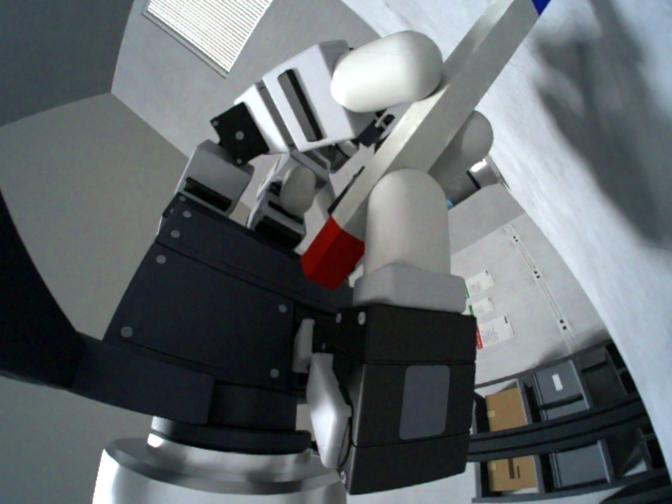

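>>> {"name": "execute_actions", "arguments": {
  "actions": [
    [[0,0,0,0,0,0,0,0,0,0,0,0,0,0,0,0,0,0,0,0,0,0,0.4,-0.6,0,0,0,0,0,0,0.2123,0.4917,0.2993,-0.986,0.930,-0.678,-0.591,0.987,-0.99,0,0.985,0.65,0.2123,-0.5067,0.2993,-0.986,0,-0.8]],
    [[0,0,0,0,0,0,0,0,0,0,0,0,0,0,0,0,0,0,0,0,0,0,0.4,-0.6,0,0,0,0,0,0,0.2123,0.4917,0.2993,-0.986,0.946,-0.678,-0.525,0.990,-0.99,0,0.985,0.65,0.2123,-0.5067,0.2993,-0.986,0,-0.8]]
  ],
  "cameras": ["cam_right_wrist"]
}}

Scene clock: 6988.50 s.
left_arm: end_effector_position=(+0.2927, +0.8847, +0.2300) hand_goal=(+0.000, +0.000, +0.000, +0.000, +0.000, +0.000, +0.000, +0.000, +0.000, +0.000, +0.000, +0.000, +0.000, +0.000, +0.000, +0.000) hand_measured=(-0.018, +0.000, -0.006, -0.004, -0.002, -0.006, +0.002, -0.002, -0.018, +0.000, -0.008, -0.004, -0.016, +0.000, -0.008, -0.004) hand_current_ma=(-89, +0, -29, -15, -10, -31, +8, -6, -87, +0, -35, -14, -78, +0, -31, -14) hand_state=(goal, goal, goal, goal, goal, goal, goal, goal, goal, goal, goal, goal, goal, goal, goal, goal) hand_current_limit=0.40 hand_speed=-0.60 end_effector_quat_wxyz=(+0.000, +0.016, +1.000, +0.000) | right_arm: end_effector_position=(+0.3529, -0.0459, +0.1288) hand_goal=(+0.212, +0.492, +0.300, -0.986, +0.946, -0.678, -0.526, +0.990, -0.990, +0.000, +0.984, +0.650, +0.212, -0.506, +0.300, -0.986) hand_measured=(+0.216, +0.456, +0.302, -0.986, +0.938, -0.676, -0.528, +0.986, -0.974, -0.002, +0.976, +0.648, +0.216, -0.468, +0.304, -0.984) hand_current_ma=(+2, -48, +1, +0, -6, +0, -1, -4, +18, -1, -6, -1, +2, +52, +1, +1) hand_state=(goal, blocked, goal, goal, goal, goal, goal, goal, goal, goal, goal, goal, goal, blocked, goal, goal) hand_current_limit=0.00 hand_speed=-0.80 end_effector_quat_wxyz=(+0.702, -0.701, +0.090, -0.091)
Joint positions: left_arm=[-0.281 -1.556 2.144 0.983 1.571 1.29] | right_arm=[0.498 -1.293 2.163 -0.874 0.769 0.001]
Joint torques (N m): left_arm=[0.02 -48.52 -44.6 6.12 0.57 -0.85] | right_arm=[-13.85 -62.34 -19.51 -2.03 -0.77 3.02]
Wrist force (N): left_arm=[-0.1 0.0 0.4] | right_arm=[0.8 -0.4 -0.8]
Wrist torque (N m): left_arm=[0.18 0.05 -0.02] | right_arm=[-0.16 -0.12 0.14]
Wrist force, peak (N): left_arm=[-0.4 -0.2 1.1] | right_arm=[1.3 -0.7 -1.2]
Hand target: left_arm +0.2927, +0.8847, +0.2300; +0.000, +0.016, +1.000, +0.000 | right_arm +0.3529, -0.0459, +0.1288; +0.702, -0.701, +0.090, -0.091
Off the commanded pose: left_arm 0.000 m, 0 deg | right_arm 0.000 m, 0 deg.
Step readings (end_effector_position of left_arm | right_arm):
0: (+0.2927, +0.8847, +0.2300) | (+0.3529, -0.0459, +0.1288)
1: (+0.2927, +0.8847, +0.2300) | (+0.3529, -0.0459, +0.1288)
2: (+0.2927, +0.8847, +0.2300) | (+0.3529, -0.0459, +0.1288)
4: (+0.2927, +0.8847, +0.2300) | (+0.3529, -0.0459, +0.1288)
8: (+0.2927, +0.8847, +0.2300) | (+0.3529, -0.0459, +0.1288)
15: (+0.2927, +0.8847, +0.2300) | (+0.3529, -0.0459, +0.1288)
16: (+0.2927, +0.8847, +0.2300) | (+0.3529, -0.0459, +0.1288)
17: (+0.2927, +0.8847, +0.2300) | (+0.3529, -0.0459, +0.1288)
19: (+0.2927, +0.8847, +0.2300) | (+0.3529, -0.0459, +0.1288)
23: (+0.2927, +0.8847, +0.2300) | (+0.3529, -0.0459, +0.1288)
30: (+0.2927, +0.8847, +0.2300) | (+0.3529, -0.0459, +0.1288)
Images, in order (width x height): cam_right_wrist 672x504.

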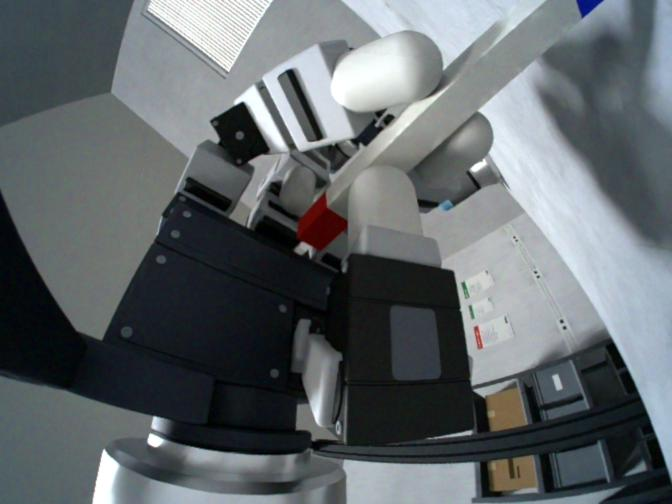

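>>> {"name": "execute_actions", "arguments": {
  "actions": [
    [[0,0,0,0,0,0,0,0,0,0,0,0,0,0,0,0,0,0,0,0,0,0,0.4,-0.6,0,0,0,0,0,0,0.2123,0.4917,0.2993,-0.986,0.966,-0.678,-0.446,0.987,-0.99,0,0.985,0.65,0.2123,-0.5067,0.2993,-0.986,0,-0.8]],
    [[0,0,0,0,0,0,0,0,0,0,0,0,0,0,0,0,0,0,0,0,0,0,0.4,-0.6,0,0,0,0,0,0,0.2123,0.4917,0.2993,-0.986,0.987,-0.678,-0.349,0.960,-0.99,0,0.985,0.65,0.2123,-0.5067,0.2993,-0.986,0,-0.8]]
  ],
  "cameras": ["cam_right_wrist"]
}}

Scene clock: 7000.47 s.
left_arm: end_effector_position=(+0.2927, +0.8847, +0.2300) hand_goal=(+0.000, +0.000, +0.000, +0.000, +0.000, +0.000, +0.000, +0.000, +0.000, +0.000, +0.000, +0.000, +0.000, +0.000, +0.000, +0.000) hand_measured=(-0.018, +0.000, -0.006, -0.004, -0.002, -0.006, +0.002, -0.002, -0.018, +0.000, -0.008, -0.004, -0.016, +0.000, -0.008, -0.004) hand_current_ma=(-89, +0, -29, -15, -10, -31, +8, -6, -87, +0, -35, -14, -78, +0, -31, -14) hand_state=(goal, goal, goal, goal, goal, goal, goal, goal, goal, goal, goal, goal, goal, goal, goal, goal) hand_current_limit=0.40 hand_speed=-0.60 end_effector_quat_wxyz=(+0.000, +0.016, +1.000, +0.000) | right_arm: end_effector_position=(+0.3529, -0.0459, +0.1288) hand_goal=(+0.212, +0.492, +0.300, -0.986, +0.986, -0.678, -0.350, +0.960, -0.990, +0.000, +0.984, +0.650, +0.212, -0.506, +0.300, -0.986) hand_measured=(+0.216, +0.456, +0.302, -0.986, +0.978, -0.676, -0.354, +0.960, -0.974, -0.002, +0.976, +0.648, +0.216, -0.468, +0.304, -0.984) hand_current_ma=(+2, -47, +1, +0, -7, +0, -3, +0, +18, -1, -6, -1, +2, +52, +1, +1) hand_state=(goal, blocked, goal, goal, goal, goal, goal, goal, goal, goal, goal, goal, goal, blocked, goal, goal) hand_current_limit=0.00 hand_speed=-0.80 end_effector_quat_wxyz=(+0.702, -0.701, +0.090, -0.091)
Joint positions: left_arm=[-0.281 -1.556 2.144 0.983 1.571 1.29] | right_arm=[0.498 -1.293 2.163 -0.874 0.769 0.001]
Joint torques (N m): left_arm=[2.25 -47.96 -44.71 6 0.62 -0.32] | right_arm=[-11.1 -62.09 -19.73 -1.67 -0.47 2.78]
Wrist force (N): left_arm=[0.1 -0.5 0.5] | right_arm=[1.2 -0.5 -0.2]
Wrist torque (N m): left_arm=[0.11 0.01 0.02] | right_arm=[-0.24 -0.19 0.17]
Wrist force, peak (N): left_arm=[0.0 -0.2 1.1] | right_arm=[1.9 -0.2 -0.6]
Hand target: left_arm +0.2927, +0.8847, +0.2300; +0.000, +0.016, +1.000, +0.000 | right_arm +0.3529, -0.0459, +0.1288; +0.702, -0.701, +0.090, -0.091
Off the commanded pose: left_arm 0.000 m, 0 deg | right_arm 0.000 m, 0 deg.
Step readings (end_effector_position of left_arm | right_arm):
0: (+0.2927, +0.8847, +0.2300) | (+0.3529, -0.0459, +0.1288)
1: (+0.2927, +0.8847, +0.2300) | (+0.3529, -0.0459, +0.1288)
2: (+0.2927, +0.8847, +0.2300) | (+0.3529, -0.0459, +0.1288)
4: (+0.2927, +0.8847, +0.2300) | (+0.3529, -0.0459, +0.1288)
8: (+0.2927, +0.8847, +0.2300) | (+0.3529, -0.0459, +0.1288)
15: (+0.2927, +0.8847, +0.2300) | (+0.3529, -0.0459, +0.1288)
16: (+0.2927, +0.8847, +0.2300) | (+0.3529, -0.0459, +0.1288)
17: (+0.2927, +0.8847, +0.2300) | (+0.3529, -0.0459, +0.1288)
19: (+0.2927, +0.8847, +0.2300) | (+0.3529, -0.0459, +0.1288)
23: (+0.2927, +0.8847, +0.2300) | (+0.3529, -0.0459, +0.1288)
30: (+0.2927, +0.8847, +0.2300) | (+0.3529, -0.0459, +0.1288)
Images, in order (width x height): cam_right_wrist 672x504.

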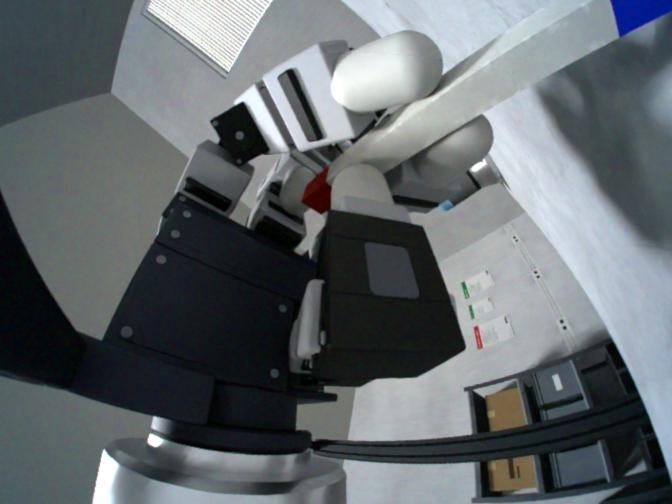

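>>> {"name": "execute_actions", "arguments": {
  "actions": [
    [[0,0,0,0,0,0,0,0,0,0,0,0,0,0,0,0,0,0,0,0,0,0,0.4,-0.6,0,0,0,0,0,0,0.2123,0.4917,0.2993,-0.986,0.999,-0.678,-0.235,0.890,-0.99,0,0.985,0.65,0.2123,-0.5067,0.2993,-0.986,0,-0.8]]
  ],
  "cameras": ["cam_right_wrist"]
}}

>>> {"name": "execute_actions", "arguments": {
  "actions": [
    [[0,0,0,0,0,0,0,0,0,0,0,0,0,0,0,0,0,0,0,0,0,0,0.4,-0.6,0,0,0,0,0,0,0.2123,0.4917,0.2993,-0.986,0.999,-0.678,-0.132,0.782,-0.99,0,0.985,0.65,0.2123,-0.5067,0.2993,-0.986,0,-0.8]]
  ],
  "cameras": ["cam_right_wrist"]
}}

Scene clock: 7010.37 s.
left_arm: end_effector_position=(+0.2927, +0.8847, +0.2300) hand_goal=(+0.000, +0.000, +0.000, +0.000, +0.000, +0.000, +0.000, +0.000, +0.000, +0.000, +0.000, +0.000, +0.000, +0.000, +0.000, +0.000) hand_measured=(-0.018, +0.000, -0.006, -0.004, -0.002, -0.006, +0.002, -0.002, -0.018, +0.000, -0.008, -0.004, -0.016, +0.000, -0.008, -0.004) hand_current_ma=(-89, +0, -29, -15, -10, -31, +8, -6, -87, +0, -35, -14, -78, +0, -31, -14) hand_state=(goal, goal, goal, goal, goal, goal, goal, goal, goal, goal, goal, goal, goal, goal, goal, goal) hand_current_limit=0.40 hand_speed=-0.60 end_effector_quat_wxyz=(+0.000, +0.016, +1.000, +0.000) | right_arm: end_effector_position=(+0.3529, -0.0459, +0.1288) hand_goal=(+0.212, +0.492, +0.300, -0.986, +0.998, -0.678, -0.236, +0.890, -0.990, +0.000, +0.984, +0.650, +0.212, -0.506, +0.300, -0.986) hand_measured=(+0.216, +0.456, +0.302, -0.986, +0.990, -0.676, -0.240, +0.892, -0.974, -0.002, +0.976, +0.648, +0.216, -0.468, +0.304, -0.984) hand_current_ma=(+2, -47, +1, +0, -7, +0, -4, +0, +18, -1, -6, -1, +2, +52, +1, +1) hand_state=(goal, blocked, goal, goal, goal, goal, goal, goal, goal, goal, goal, goal, goal, blocked, goal, goal) hand_current_limit=0.00 hand_speed=-0.80 end_effector_quat_wxyz=(+0.702, -0.701, +0.090, -0.091)
Joint positions: left_arm=[-0.281 -1.556 2.144 0.983 1.571 1.29] | right_arm=[0.498 -1.293 2.163 -0.874 0.769 0.001]
Joint torques (N m): left_arm=[1.67 -46.71 -45.7 5.73 0.52 -0.87] | right_arm=[-13.32 -60.5 -19.72 -1.82 -0.31 2.61]
Wrist force (N): left_arm=[-0.2 0.0 0.6] | right_arm=[0.9 -0.3 -1.0]
Wrist torque (N m): left_arm=[0.18 0.05 -0.02] | right_arm=[-0.14 -0.14 0.15]
Wrist force, peak (N): left_arm=[-0.5 0.1 1.0] | right_arm=[1.5 -0.6 -1.1]
Hand target: left_arm +0.2927, +0.8847, +0.2300; +0.000, +0.016, +1.000, +0.000 | right_arm +0.3529, -0.0459, +0.1288; +0.702, -0.701, +0.090, -0.091
Off the commanded pose: left_arm 0.000 m, 0 deg | right_arm 0.000 m, 0 deg.
Step readings (end_effector_position of left_arm | right_arm):
0: (+0.2927, +0.8847, +0.2300) | (+0.3529, -0.0459, +0.1288)
1: (+0.2927, +0.8847, +0.2300) | (+0.3529, -0.0459, +0.1288)
2: (+0.2927, +0.8847, +0.2300) | (+0.3529, -0.0459, +0.1288)
4: (+0.2927, +0.8847, +0.2300) | (+0.3529, -0.0459, +0.1288)
8: (+0.2927, +0.8847, +0.2300) | (+0.3529, -0.0459, +0.1288)
15: (+0.2927, +0.8847, +0.2300) | (+0.3529, -0.0459, +0.1288)
Images, in order (width x height): cam_right_wrist 672x504.

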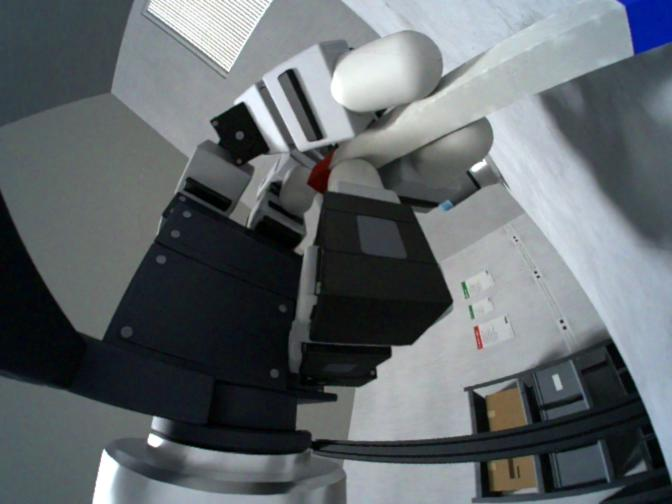

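Scene clock: 7011.07 s.
left_arm: end_effector_position=(+0.2927, +0.8847, +0.2300) hand_goal=(+0.000, +0.000, +0.000, +0.000, +0.000, +0.000, +0.000, +0.000, +0.000, +0.000, +0.000, +0.000, +0.000, +0.000, +0.000, +0.000) hand_measured=(-0.018, +0.000, -0.006, -0.004, -0.002, -0.006, +0.002, -0.002, -0.018, +0.000, -0.008, -0.004, -0.016, +0.000, -0.008, -0.004) hand_current_ma=(-89, +0, -29, -15, -10, -31, +8, -6, -87, +0, -35, -14, -78, +0, -31, -14) hand_state=(goal, goal, goal, goal, goal, goal, goal, goal, goal, goal, goal, goal, goal, goal, goal, goal) hand_current_limit=0.40 hand_speed=-0.60 end_effector_quat_wxyz=(+0.000, +0.016, +1.000, +0.000) | right_arm: end_effector_position=(+0.3529, -0.0459, +0.1288) hand_goal=(+0.212, +0.492, +0.300, -0.986, +0.998, -0.678, -0.132, +0.782, -0.990, +0.000, +0.984, +0.650, +0.212, -0.506, +0.300, -0.986) hand_measured=(+0.216, +0.456, +0.302, -0.986, +0.990, -0.676, -0.136, +0.784, -0.974, -0.002, +0.976, +0.648, +0.216, -0.468, +0.304, -0.984) hand_current_ma=(+2, -47, +1, +0, -7, +0, -4, +1, +18, -1, -6, -1, +2, +52, +1, +1) hand_state=(goal, blocked, goal, goal, goal, goal, goal, goal, goal, goal, goal, goal, goal, blocked, goal, goal) hand_current_limit=0.00 hand_speed=-0.80 end_effector_quat_wxyz=(+0.702, -0.701, +0.090, -0.091)
Joint positions: left_arm=[-0.281 -1.556 2.144 0.983 1.571 1.29] | right_arm=[0.498 -1.293 2.163 -0.874 0.769 0.001]
Joint torques (N m): left_arm=[-1.33 -47.26 -44.3 6.13 0.91 -0.89] | right_arm=[-13.33 -60.89 -19.41 -1.32 -0.25 2.19]
Wrist force (N): left_arm=[0.1 -0.2 0.2] | right_arm=[1.3 -0.4 -0.7]
Wrist torque (N m): left_arm=[0.17 0.01 0.00] | right_arm=[-0.18 -0.19 0.18]
Wrist force, peak (N): left_arm=[-0.2 0.0 0.9] | right_arm=[1.1 -0.6 -1.1]
Hand target: left_arm +0.2927, +0.8847, +0.2300; +0.000, +0.016, +1.000, +0.000 | right_arm +0.3529, -0.0459, +0.1288; +0.702, -0.701, +0.090, -0.091
Off the commanded pose: left_arm 0.000 m, 0 deg | right_arm 0.000 m, 0 deg.
Step readings (end_effector_position of left_arm | right_arm):
0: (+0.2927, +0.8847, +0.2300) | (+0.3529, -0.0459, +0.1288)
1: (+0.2927, +0.8847, +0.2300) | (+0.3529, -0.0459, +0.1288)
2: (+0.2927, +0.8847, +0.2300) | (+0.3529, -0.0459, +0.1288)
4: (+0.2927, +0.8847, +0.2300) | (+0.3529, -0.0459, +0.1288)
8: (+0.2927, +0.8847, +0.2300) | (+0.3529, -0.0459, +0.1288)
15: (+0.2927, +0.8847, +0.2300) | (+0.3529, -0.0459, +0.1288)
Images, in order (width x height): cam_right_wrist 672x504.

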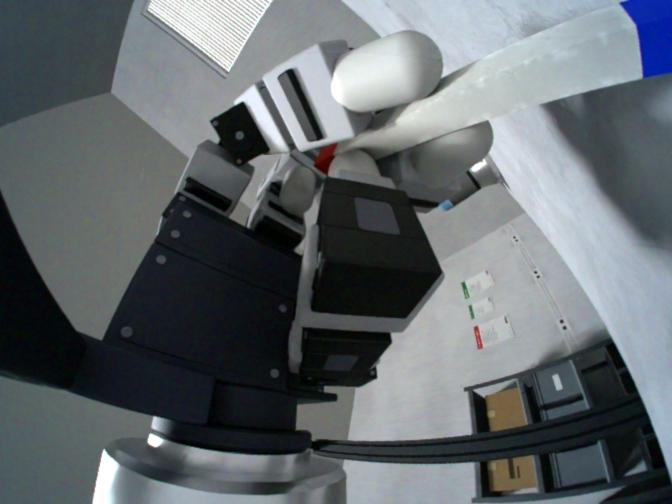

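>>> {"name": "execute_actions", "arguments": {
  "actions": [
    [[0,0,0,0,0,0,0,0,0,0,0,0,0,0,0,0,0,0,0,0,0,0,0.4,-0.6,0,0,0,0,0,0,0.2123,0.4917,0.2993,-0.986,0.991,-0.678,-0.032,0.649,-0.99,0,0.985,0.65,0.2123,-0.5067,0.2993,-0.986,0,-0.8]]
  ],
  "cameras": ["cam_right_wrist"]
}}

>>> {"name": "execute_actions", "arguments": {
  "actions": [
    [[0,0,0,0,0,0,0,0,0,0,0,0,0,0,0,0,0,0,0,0,0,0,0.4,-0.6,0,0,0,0,0,0,0.2123,0.4917,0.2993,-0.986,0.976,-0.678,0.072,0.485,-0.99,0,0.985,0.65,0.2123,-0.5067,0.2993,-0.986,0,-0.8]]
  ],
  "cameras": ["cam_right_wrist"]
}}

Scene clock: 7018.10 s.
left_arm: end_effector_position=(+0.2927, +0.8847, +0.2300) hand_goal=(+0.000, +0.000, +0.000, +0.000, +0.000, +0.000, +0.000, +0.000, +0.000, +0.000, +0.000, +0.000, +0.000, +0.000, +0.000, +0.000) hand_measured=(-0.018, +0.000, -0.006, -0.004, -0.002, -0.006, +0.002, -0.002, -0.018, +0.000, -0.008, -0.004, -0.016, +0.000, -0.008, -0.004) hand_current_ma=(-89, +0, -29, -15, -10, -31, +8, -6, -87, +0, -35, -14, -78, +0, -31, -14) hand_state=(goal, goal, goal, goal, goal, goal, goal, goal, goal, goal, goal, goal, goal, goal, goal, goal) hand_current_limit=0.40 hand_speed=-0.60 end_effector_quat_wxyz=(+0.000, +0.016, +1.000, +0.000) | right_arm: end_effector_position=(+0.3529, -0.0459, +0.1288) hand_goal=(+0.212, +0.492, +0.300, -0.986, +0.990, -0.678, -0.032, +0.648, -0.990, +0.000, +0.984, +0.650, +0.212, -0.506, +0.300, -0.986) hand_measured=(+0.216, +0.456, +0.302, -0.986, +0.988, -0.676, -0.036, +0.650, -0.974, -0.002, +0.976, +0.648, +0.216, -0.468, +0.304, -0.984) hand_current_ma=(+2, -47, +1, +0, -1, +0, -3, +1, +18, -1, -6, -1, +2, +52, +1, +1) hand_state=(goal, blocked, goal, goal, goal, goal, goal, goal, goal, goal, goal, goal, goal, blocked, goal, goal) hand_current_limit=0.00 hand_speed=-0.80 end_effector_quat_wxyz=(+0.702, -0.701, +0.090, -0.091)
Joint positions: left_arm=[-0.281 -1.556 2.144 0.983 1.571 1.29] | right_arm=[0.498 -1.293 2.163 -0.874 0.769 0.001]
Joint torques (N m): left_arm=[2.91 -47.94 -43.83 5.96 0.65 -0.68] | right_arm=[-12.42 -61.78 -18.85 -1.62 -0.38 2.46]
Wrist force (N): left_arm=[0.0 0.0 0.9] | right_arm=[1.2 -0.3 -0.7]
Wrist torque (N m): left_arm=[0.15 0.04 0.00] | right_arm=[-0.18 -0.18 0.17]
Wrist force, peak (N): left_arm=[-0.1 -0.4 1.1] | right_arm=[1.4 -0.5 -1.3]
Hand target: left_arm +0.2927, +0.8847, +0.2300; +0.000, +0.016, +1.000, +0.000 | right_arm +0.3529, -0.0459, +0.1288; +0.702, -0.701, +0.090, -0.091
Off the commanded pose: left_arm 0.000 m, 0 deg | right_arm 0.000 m, 0 deg.
Step readings (end_effector_position of left_arm | right_arm):
0: (+0.2927, +0.8847, +0.2300) | (+0.3529, -0.0459, +0.1288)
1: (+0.2927, +0.8847, +0.2300) | (+0.3529, -0.0459, +0.1288)
2: (+0.2927, +0.8847, +0.2300) | (+0.3529, -0.0459, +0.1288)
4: (+0.2927, +0.8847, +0.2300) | (+0.3529, -0.0459, +0.1288)
8: (+0.2927, +0.8847, +0.2300) | (+0.3529, -0.0459, +0.1288)
15: (+0.2927, +0.8847, +0.2300) | (+0.3529, -0.0459, +0.1288)
Images, in order (width x height): cam_right_wrist 672x504.

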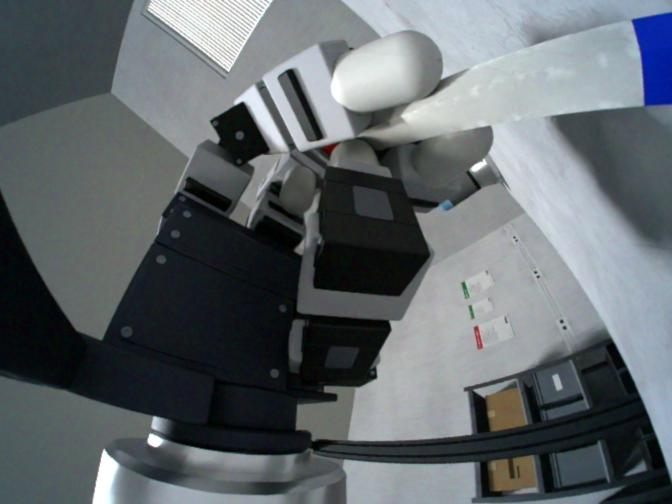

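Scene clock: 7018.80 s.
left_arm: end_effector_position=(+0.2927, +0.8847, +0.2300) hand_goal=(+0.000, +0.000, +0.000, +0.000, +0.000, +0.000, +0.000, +0.000, +0.000, +0.000, +0.000, +0.000, +0.000, +0.000, +0.000, +0.000) hand_measured=(-0.018, +0.000, -0.006, -0.004, -0.002, -0.006, +0.002, -0.002, -0.018, +0.000, -0.008, -0.004, -0.016, +0.000, -0.008, -0.004) hand_current_ma=(-89, +0, -29, -15, -10, -31, +8, -6, -87, +0, -35, -14, -78, +0, -31, -14) hand_state=(goal, goal, goal, goal, goal, goal, goal, goal, goal, goal, goal, goal, goal, goal, goal, goal) hand_current_limit=0.40 hand_speed=-0.60 end_effector_quat_wxyz=(+0.000, +0.016, +1.000, +0.000) | right_arm: end_effector_position=(+0.3529, -0.0459, +0.1288) hand_goal=(+0.212, +0.492, +0.300, -0.986, +0.976, -0.678, +0.072, +0.484, -0.990, +0.000, +0.984, +0.650, +0.212, -0.506, +0.300, -0.986) hand_measured=(+0.216, +0.456, +0.302, -0.986, +0.976, -0.676, +0.068, +0.486, -0.974, -0.002, +0.976, +0.648, +0.214, -0.468, +0.304, -0.984) hand_current_ma=(+2, -47, +1, +0, +0, +0, -4, +1, +18, -1, -6, -1, +2, +52, +1, +1) hand_state=(goal, blocked, goal, goal, goal, goal, goal, goal, goal, goal, goal, goal, goal, blocked, goal, goal) hand_current_limit=0.00 hand_speed=-0.80 end_effector_quat_wxyz=(+0.702, -0.701, +0.090, -0.091)
Joint positions: left_arm=[-0.281 -1.556 2.144 0.983 1.571 1.29] | right_arm=[0.498 -1.293 2.163 -0.874 0.769 0.001]
Joint torques (N m): left_arm=[0.81 -45.5 -44.78 6.31 0.87 -1.23] | right_arm=[-12 -58.81 -19.82 -1.81 -0.28 2.57]
Wrist force (N): left_arm=[0.2 -0.1 0.4] | right_arm=[1.1 -0.4 -0.9]
Wrist torque (N m): left_arm=[0.18 0.00 0.02] | right_arm=[-0.17 -0.18 0.16]
Wrist force, peak (N): left_arm=[0.2 0.3 1.2] | right_arm=[1.6 -0.2 -1.1]
Hand target: left_arm +0.2927, +0.8847, +0.2300; +0.000, +0.016, +1.000, +0.000 | right_arm +0.3529, -0.0459, +0.1288; +0.702, -0.701, +0.090, -0.091
Off the commanded pose: left_arm 0.000 m, 0 deg | right_arm 0.000 m, 0 deg.
Step readings (end_effector_position of left_arm | right_arm):
0: (+0.2927, +0.8847, +0.2300) | (+0.3529, -0.0459, +0.1288)
1: (+0.2927, +0.8847, +0.2300) | (+0.3529, -0.0459, +0.1288)
2: (+0.2927, +0.8847, +0.2300) | (+0.3529, -0.0459, +0.1288)
4: (+0.2927, +0.8847, +0.2300) | (+0.3529, -0.0459, +0.1288)
8: (+0.2927, +0.8847, +0.2300) | (+0.3529, -0.0459, +0.1288)
15: (+0.2927, +0.8847, +0.2300) | (+0.3529, -0.0459, +0.1288)
Images, in order (width x height): cam_right_wrist 672x504.

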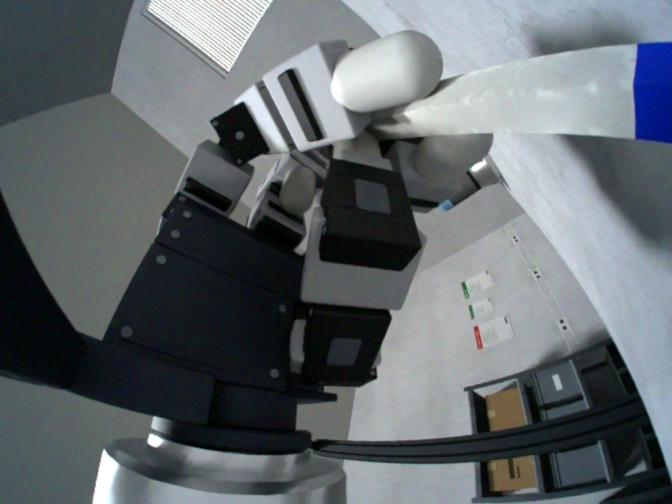

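>>> {"name": "execute_actions", "arguments": {
  "actions": [
    [[0,0,0,0,0,0,0,0,0,0,0,0,0,0,0,0,0,0,0,0,0,0,0.4,-0.6,0,0,0,0,0,0,0.2123,0.4917,0.2993,-0.986,0.956,-0.678,0.192,0.271,-0.99,0,0.985,0.65,0.2123,-0.5067,0.2993,-0.986,0,-0.8]],
    [[0,0,0,0,0,0,0,0,0,0,0,0,0,0,0,0,0,0,0,0,0,0,0.4,-0.6,0,0,0,0,0,0,0.2123,0.4917,0.2993,-0.986,0.956,-0.678,0.192,0.271,-0.753,0,0.956,0.174,0.2123,-0.5067,0.2993,-0.986,0,-0.8]],
    [[0,0,0,0,0,0,0,0,0,0,0,0,0,0,0,0,0,0,0,0,0,0,0.4,-0.6,0,0,0,0,0,0,0.2123,0.4917,0.2993,-0.986,0.956,-0.678,0.192,0.271,-0.753,0,0.956,0.174,0.2123,-0.5067,0.2993,-0.986,0,-0.8]]
  ],
  "cameras": ["cam_right_wrist"]
}}

Scene clock: 7027.13 s.
left_arm: end_effector_position=(+0.2927, +0.8847, +0.2300) hand_goal=(+0.000, +0.000, +0.000, +0.000, +0.000, +0.000, +0.000, +0.000, +0.000, +0.000, +0.000, +0.000, +0.000, +0.000, +0.000, +0.000) hand_measured=(-0.018, +0.000, -0.006, -0.004, -0.002, -0.006, +0.002, -0.002, -0.018, +0.000, -0.008, -0.004, -0.016, +0.000, -0.008, -0.004) hand_current_ma=(-89, +0, -29, -15, -10, -31, +8, -6, -87, +0, -35, -14, -78, +0, -31, -14) hand_state=(goal, goal, goal, goal, goal, goal, goal, goal, goal, goal, goal, goal, goal, goal, goal, goal) hand_current_limit=0.40 hand_speed=-0.60 end_effector_quat_wxyz=(+0.000, +0.016, +1.000, +0.000) | right_arm: end_effector_position=(+0.3529, -0.0459, +0.1288) hand_goal=(+0.212, +0.492, +0.300, -0.986, +0.956, -0.678, +0.192, +0.270, -0.754, +0.000, +0.956, +0.174, +0.212, -0.506, +0.300, -0.986) hand_measured=(+0.214, +0.456, +0.302, -0.986, +0.956, -0.676, +0.188, +0.272, -0.750, -0.002, +0.958, +0.176, +0.214, -0.468, +0.304, -0.984) hand_current_ma=(+0, -47, +1, +0, +0, +1, -3, +1, +2, -1, +1, +1, +1, +52, +1, +1) hand_state=(goal, blocked, goal, goal, goal, goal, goal, goal, goal, goal, goal, goal, goal, blocked, goal, goal) hand_current_limit=0.00 hand_speed=-0.80 end_effector_quat_wxyz=(+0.702, -0.701, +0.090, -0.091)
Joint positions: left_arm=[-0.281 -1.556 2.144 0.983 1.571 1.29] | right_arm=[0.498 -1.293 2.163 -0.874 0.769 0.001]
Joint torques (N m): left_arm=[0.86 -49.16 -44.38 6.66 0.65 -0.87] | right_arm=[-13.14 -59.23 -19.5 -1.67 -0.27 2.59]
Wrist force (N): left_arm=[-0.6 -0.3 0.3] | right_arm=[1.0 -0.1 -0.6]
Wrist torque (N m): left_arm=[0.17 0.10 -0.04] | right_arm=[-0.17 -0.16 0.16]
Wrist force, peak (N): left_arm=[0.0 0.2 1.2] | right_arm=[1.3 -1.1 -1.0]
Hand target: left_arm +0.2927, +0.8847, +0.2300; +0.000, +0.016, +1.000, +0.000 | right_arm +0.3529, -0.0459, +0.1288; +0.702, -0.701, +0.090, -0.091
Off the commanded pose: left_arm 0.000 m, 0 deg | right_arm 0.000 m, 0 deg.
Step readings (end_effector_position of left_arm | right_arm):
0: (+0.2927, +0.8847, +0.2300) | (+0.3529, -0.0459, +0.1288)
1: (+0.2927, +0.8847, +0.2300) | (+0.3529, -0.0459, +0.1288)
2: (+0.2927, +0.8847, +0.2300) | (+0.3529, -0.0459, +0.1288)
4: (+0.2927, +0.8847, +0.2300) | (+0.3529, -0.0459, +0.1288)
8: (+0.2927, +0.8847, +0.2300) | (+0.3529, -0.0459, +0.1288)
15: (+0.2927, +0.8847, +0.2300) | (+0.3529, -0.0459, +0.1288)
16: (+0.2927, +0.8847, +0.2300) | (+0.3529, -0.0459, +0.1288)
17: (+0.2927, +0.8847, +0.2300) | (+0.3529, -0.0459, +0.1288)
19: (+0.2927, +0.8847, +0.2300) | (+0.3529, -0.0459, +0.1288)
23: (+0.2927, +0.8847, +0.2300) | (+0.3529, -0.0459, +0.1288)
30: (+0.2927, +0.8847, +0.2300) | (+0.3529, -0.0459, +0.1288)
31: (+0.2927, +0.8847, +0.2300) | (+0.3529, -0.0459, +0.1288)
32: (+0.2927, +0.8847, +0.2300) | (+0.3529, -0.0459, +0.1288)
34: (+0.2927, +0.8847, +0.2300) | (+0.3529, -0.0459, +0.1288)
38: (+0.2927, +0.8847, +0.2300) | (+0.3529, -0.0459, +0.1288)
45: (+0.2927, +0.8847, +0.2300) | (+0.3529, -0.0459, +0.1288)
Images, in order (width x height): cam_right_wrist 672x504.

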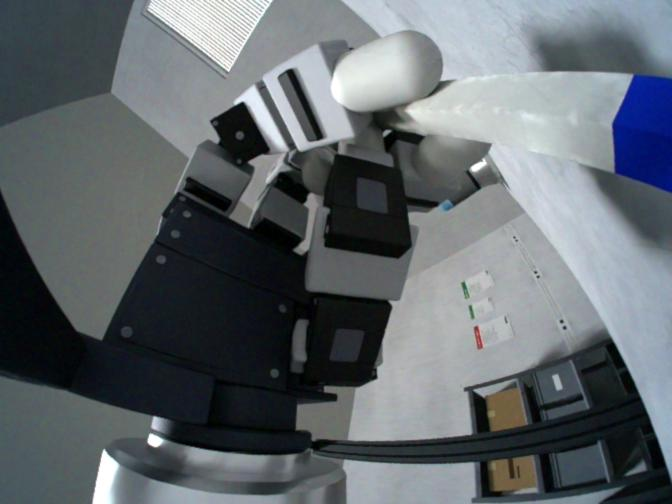

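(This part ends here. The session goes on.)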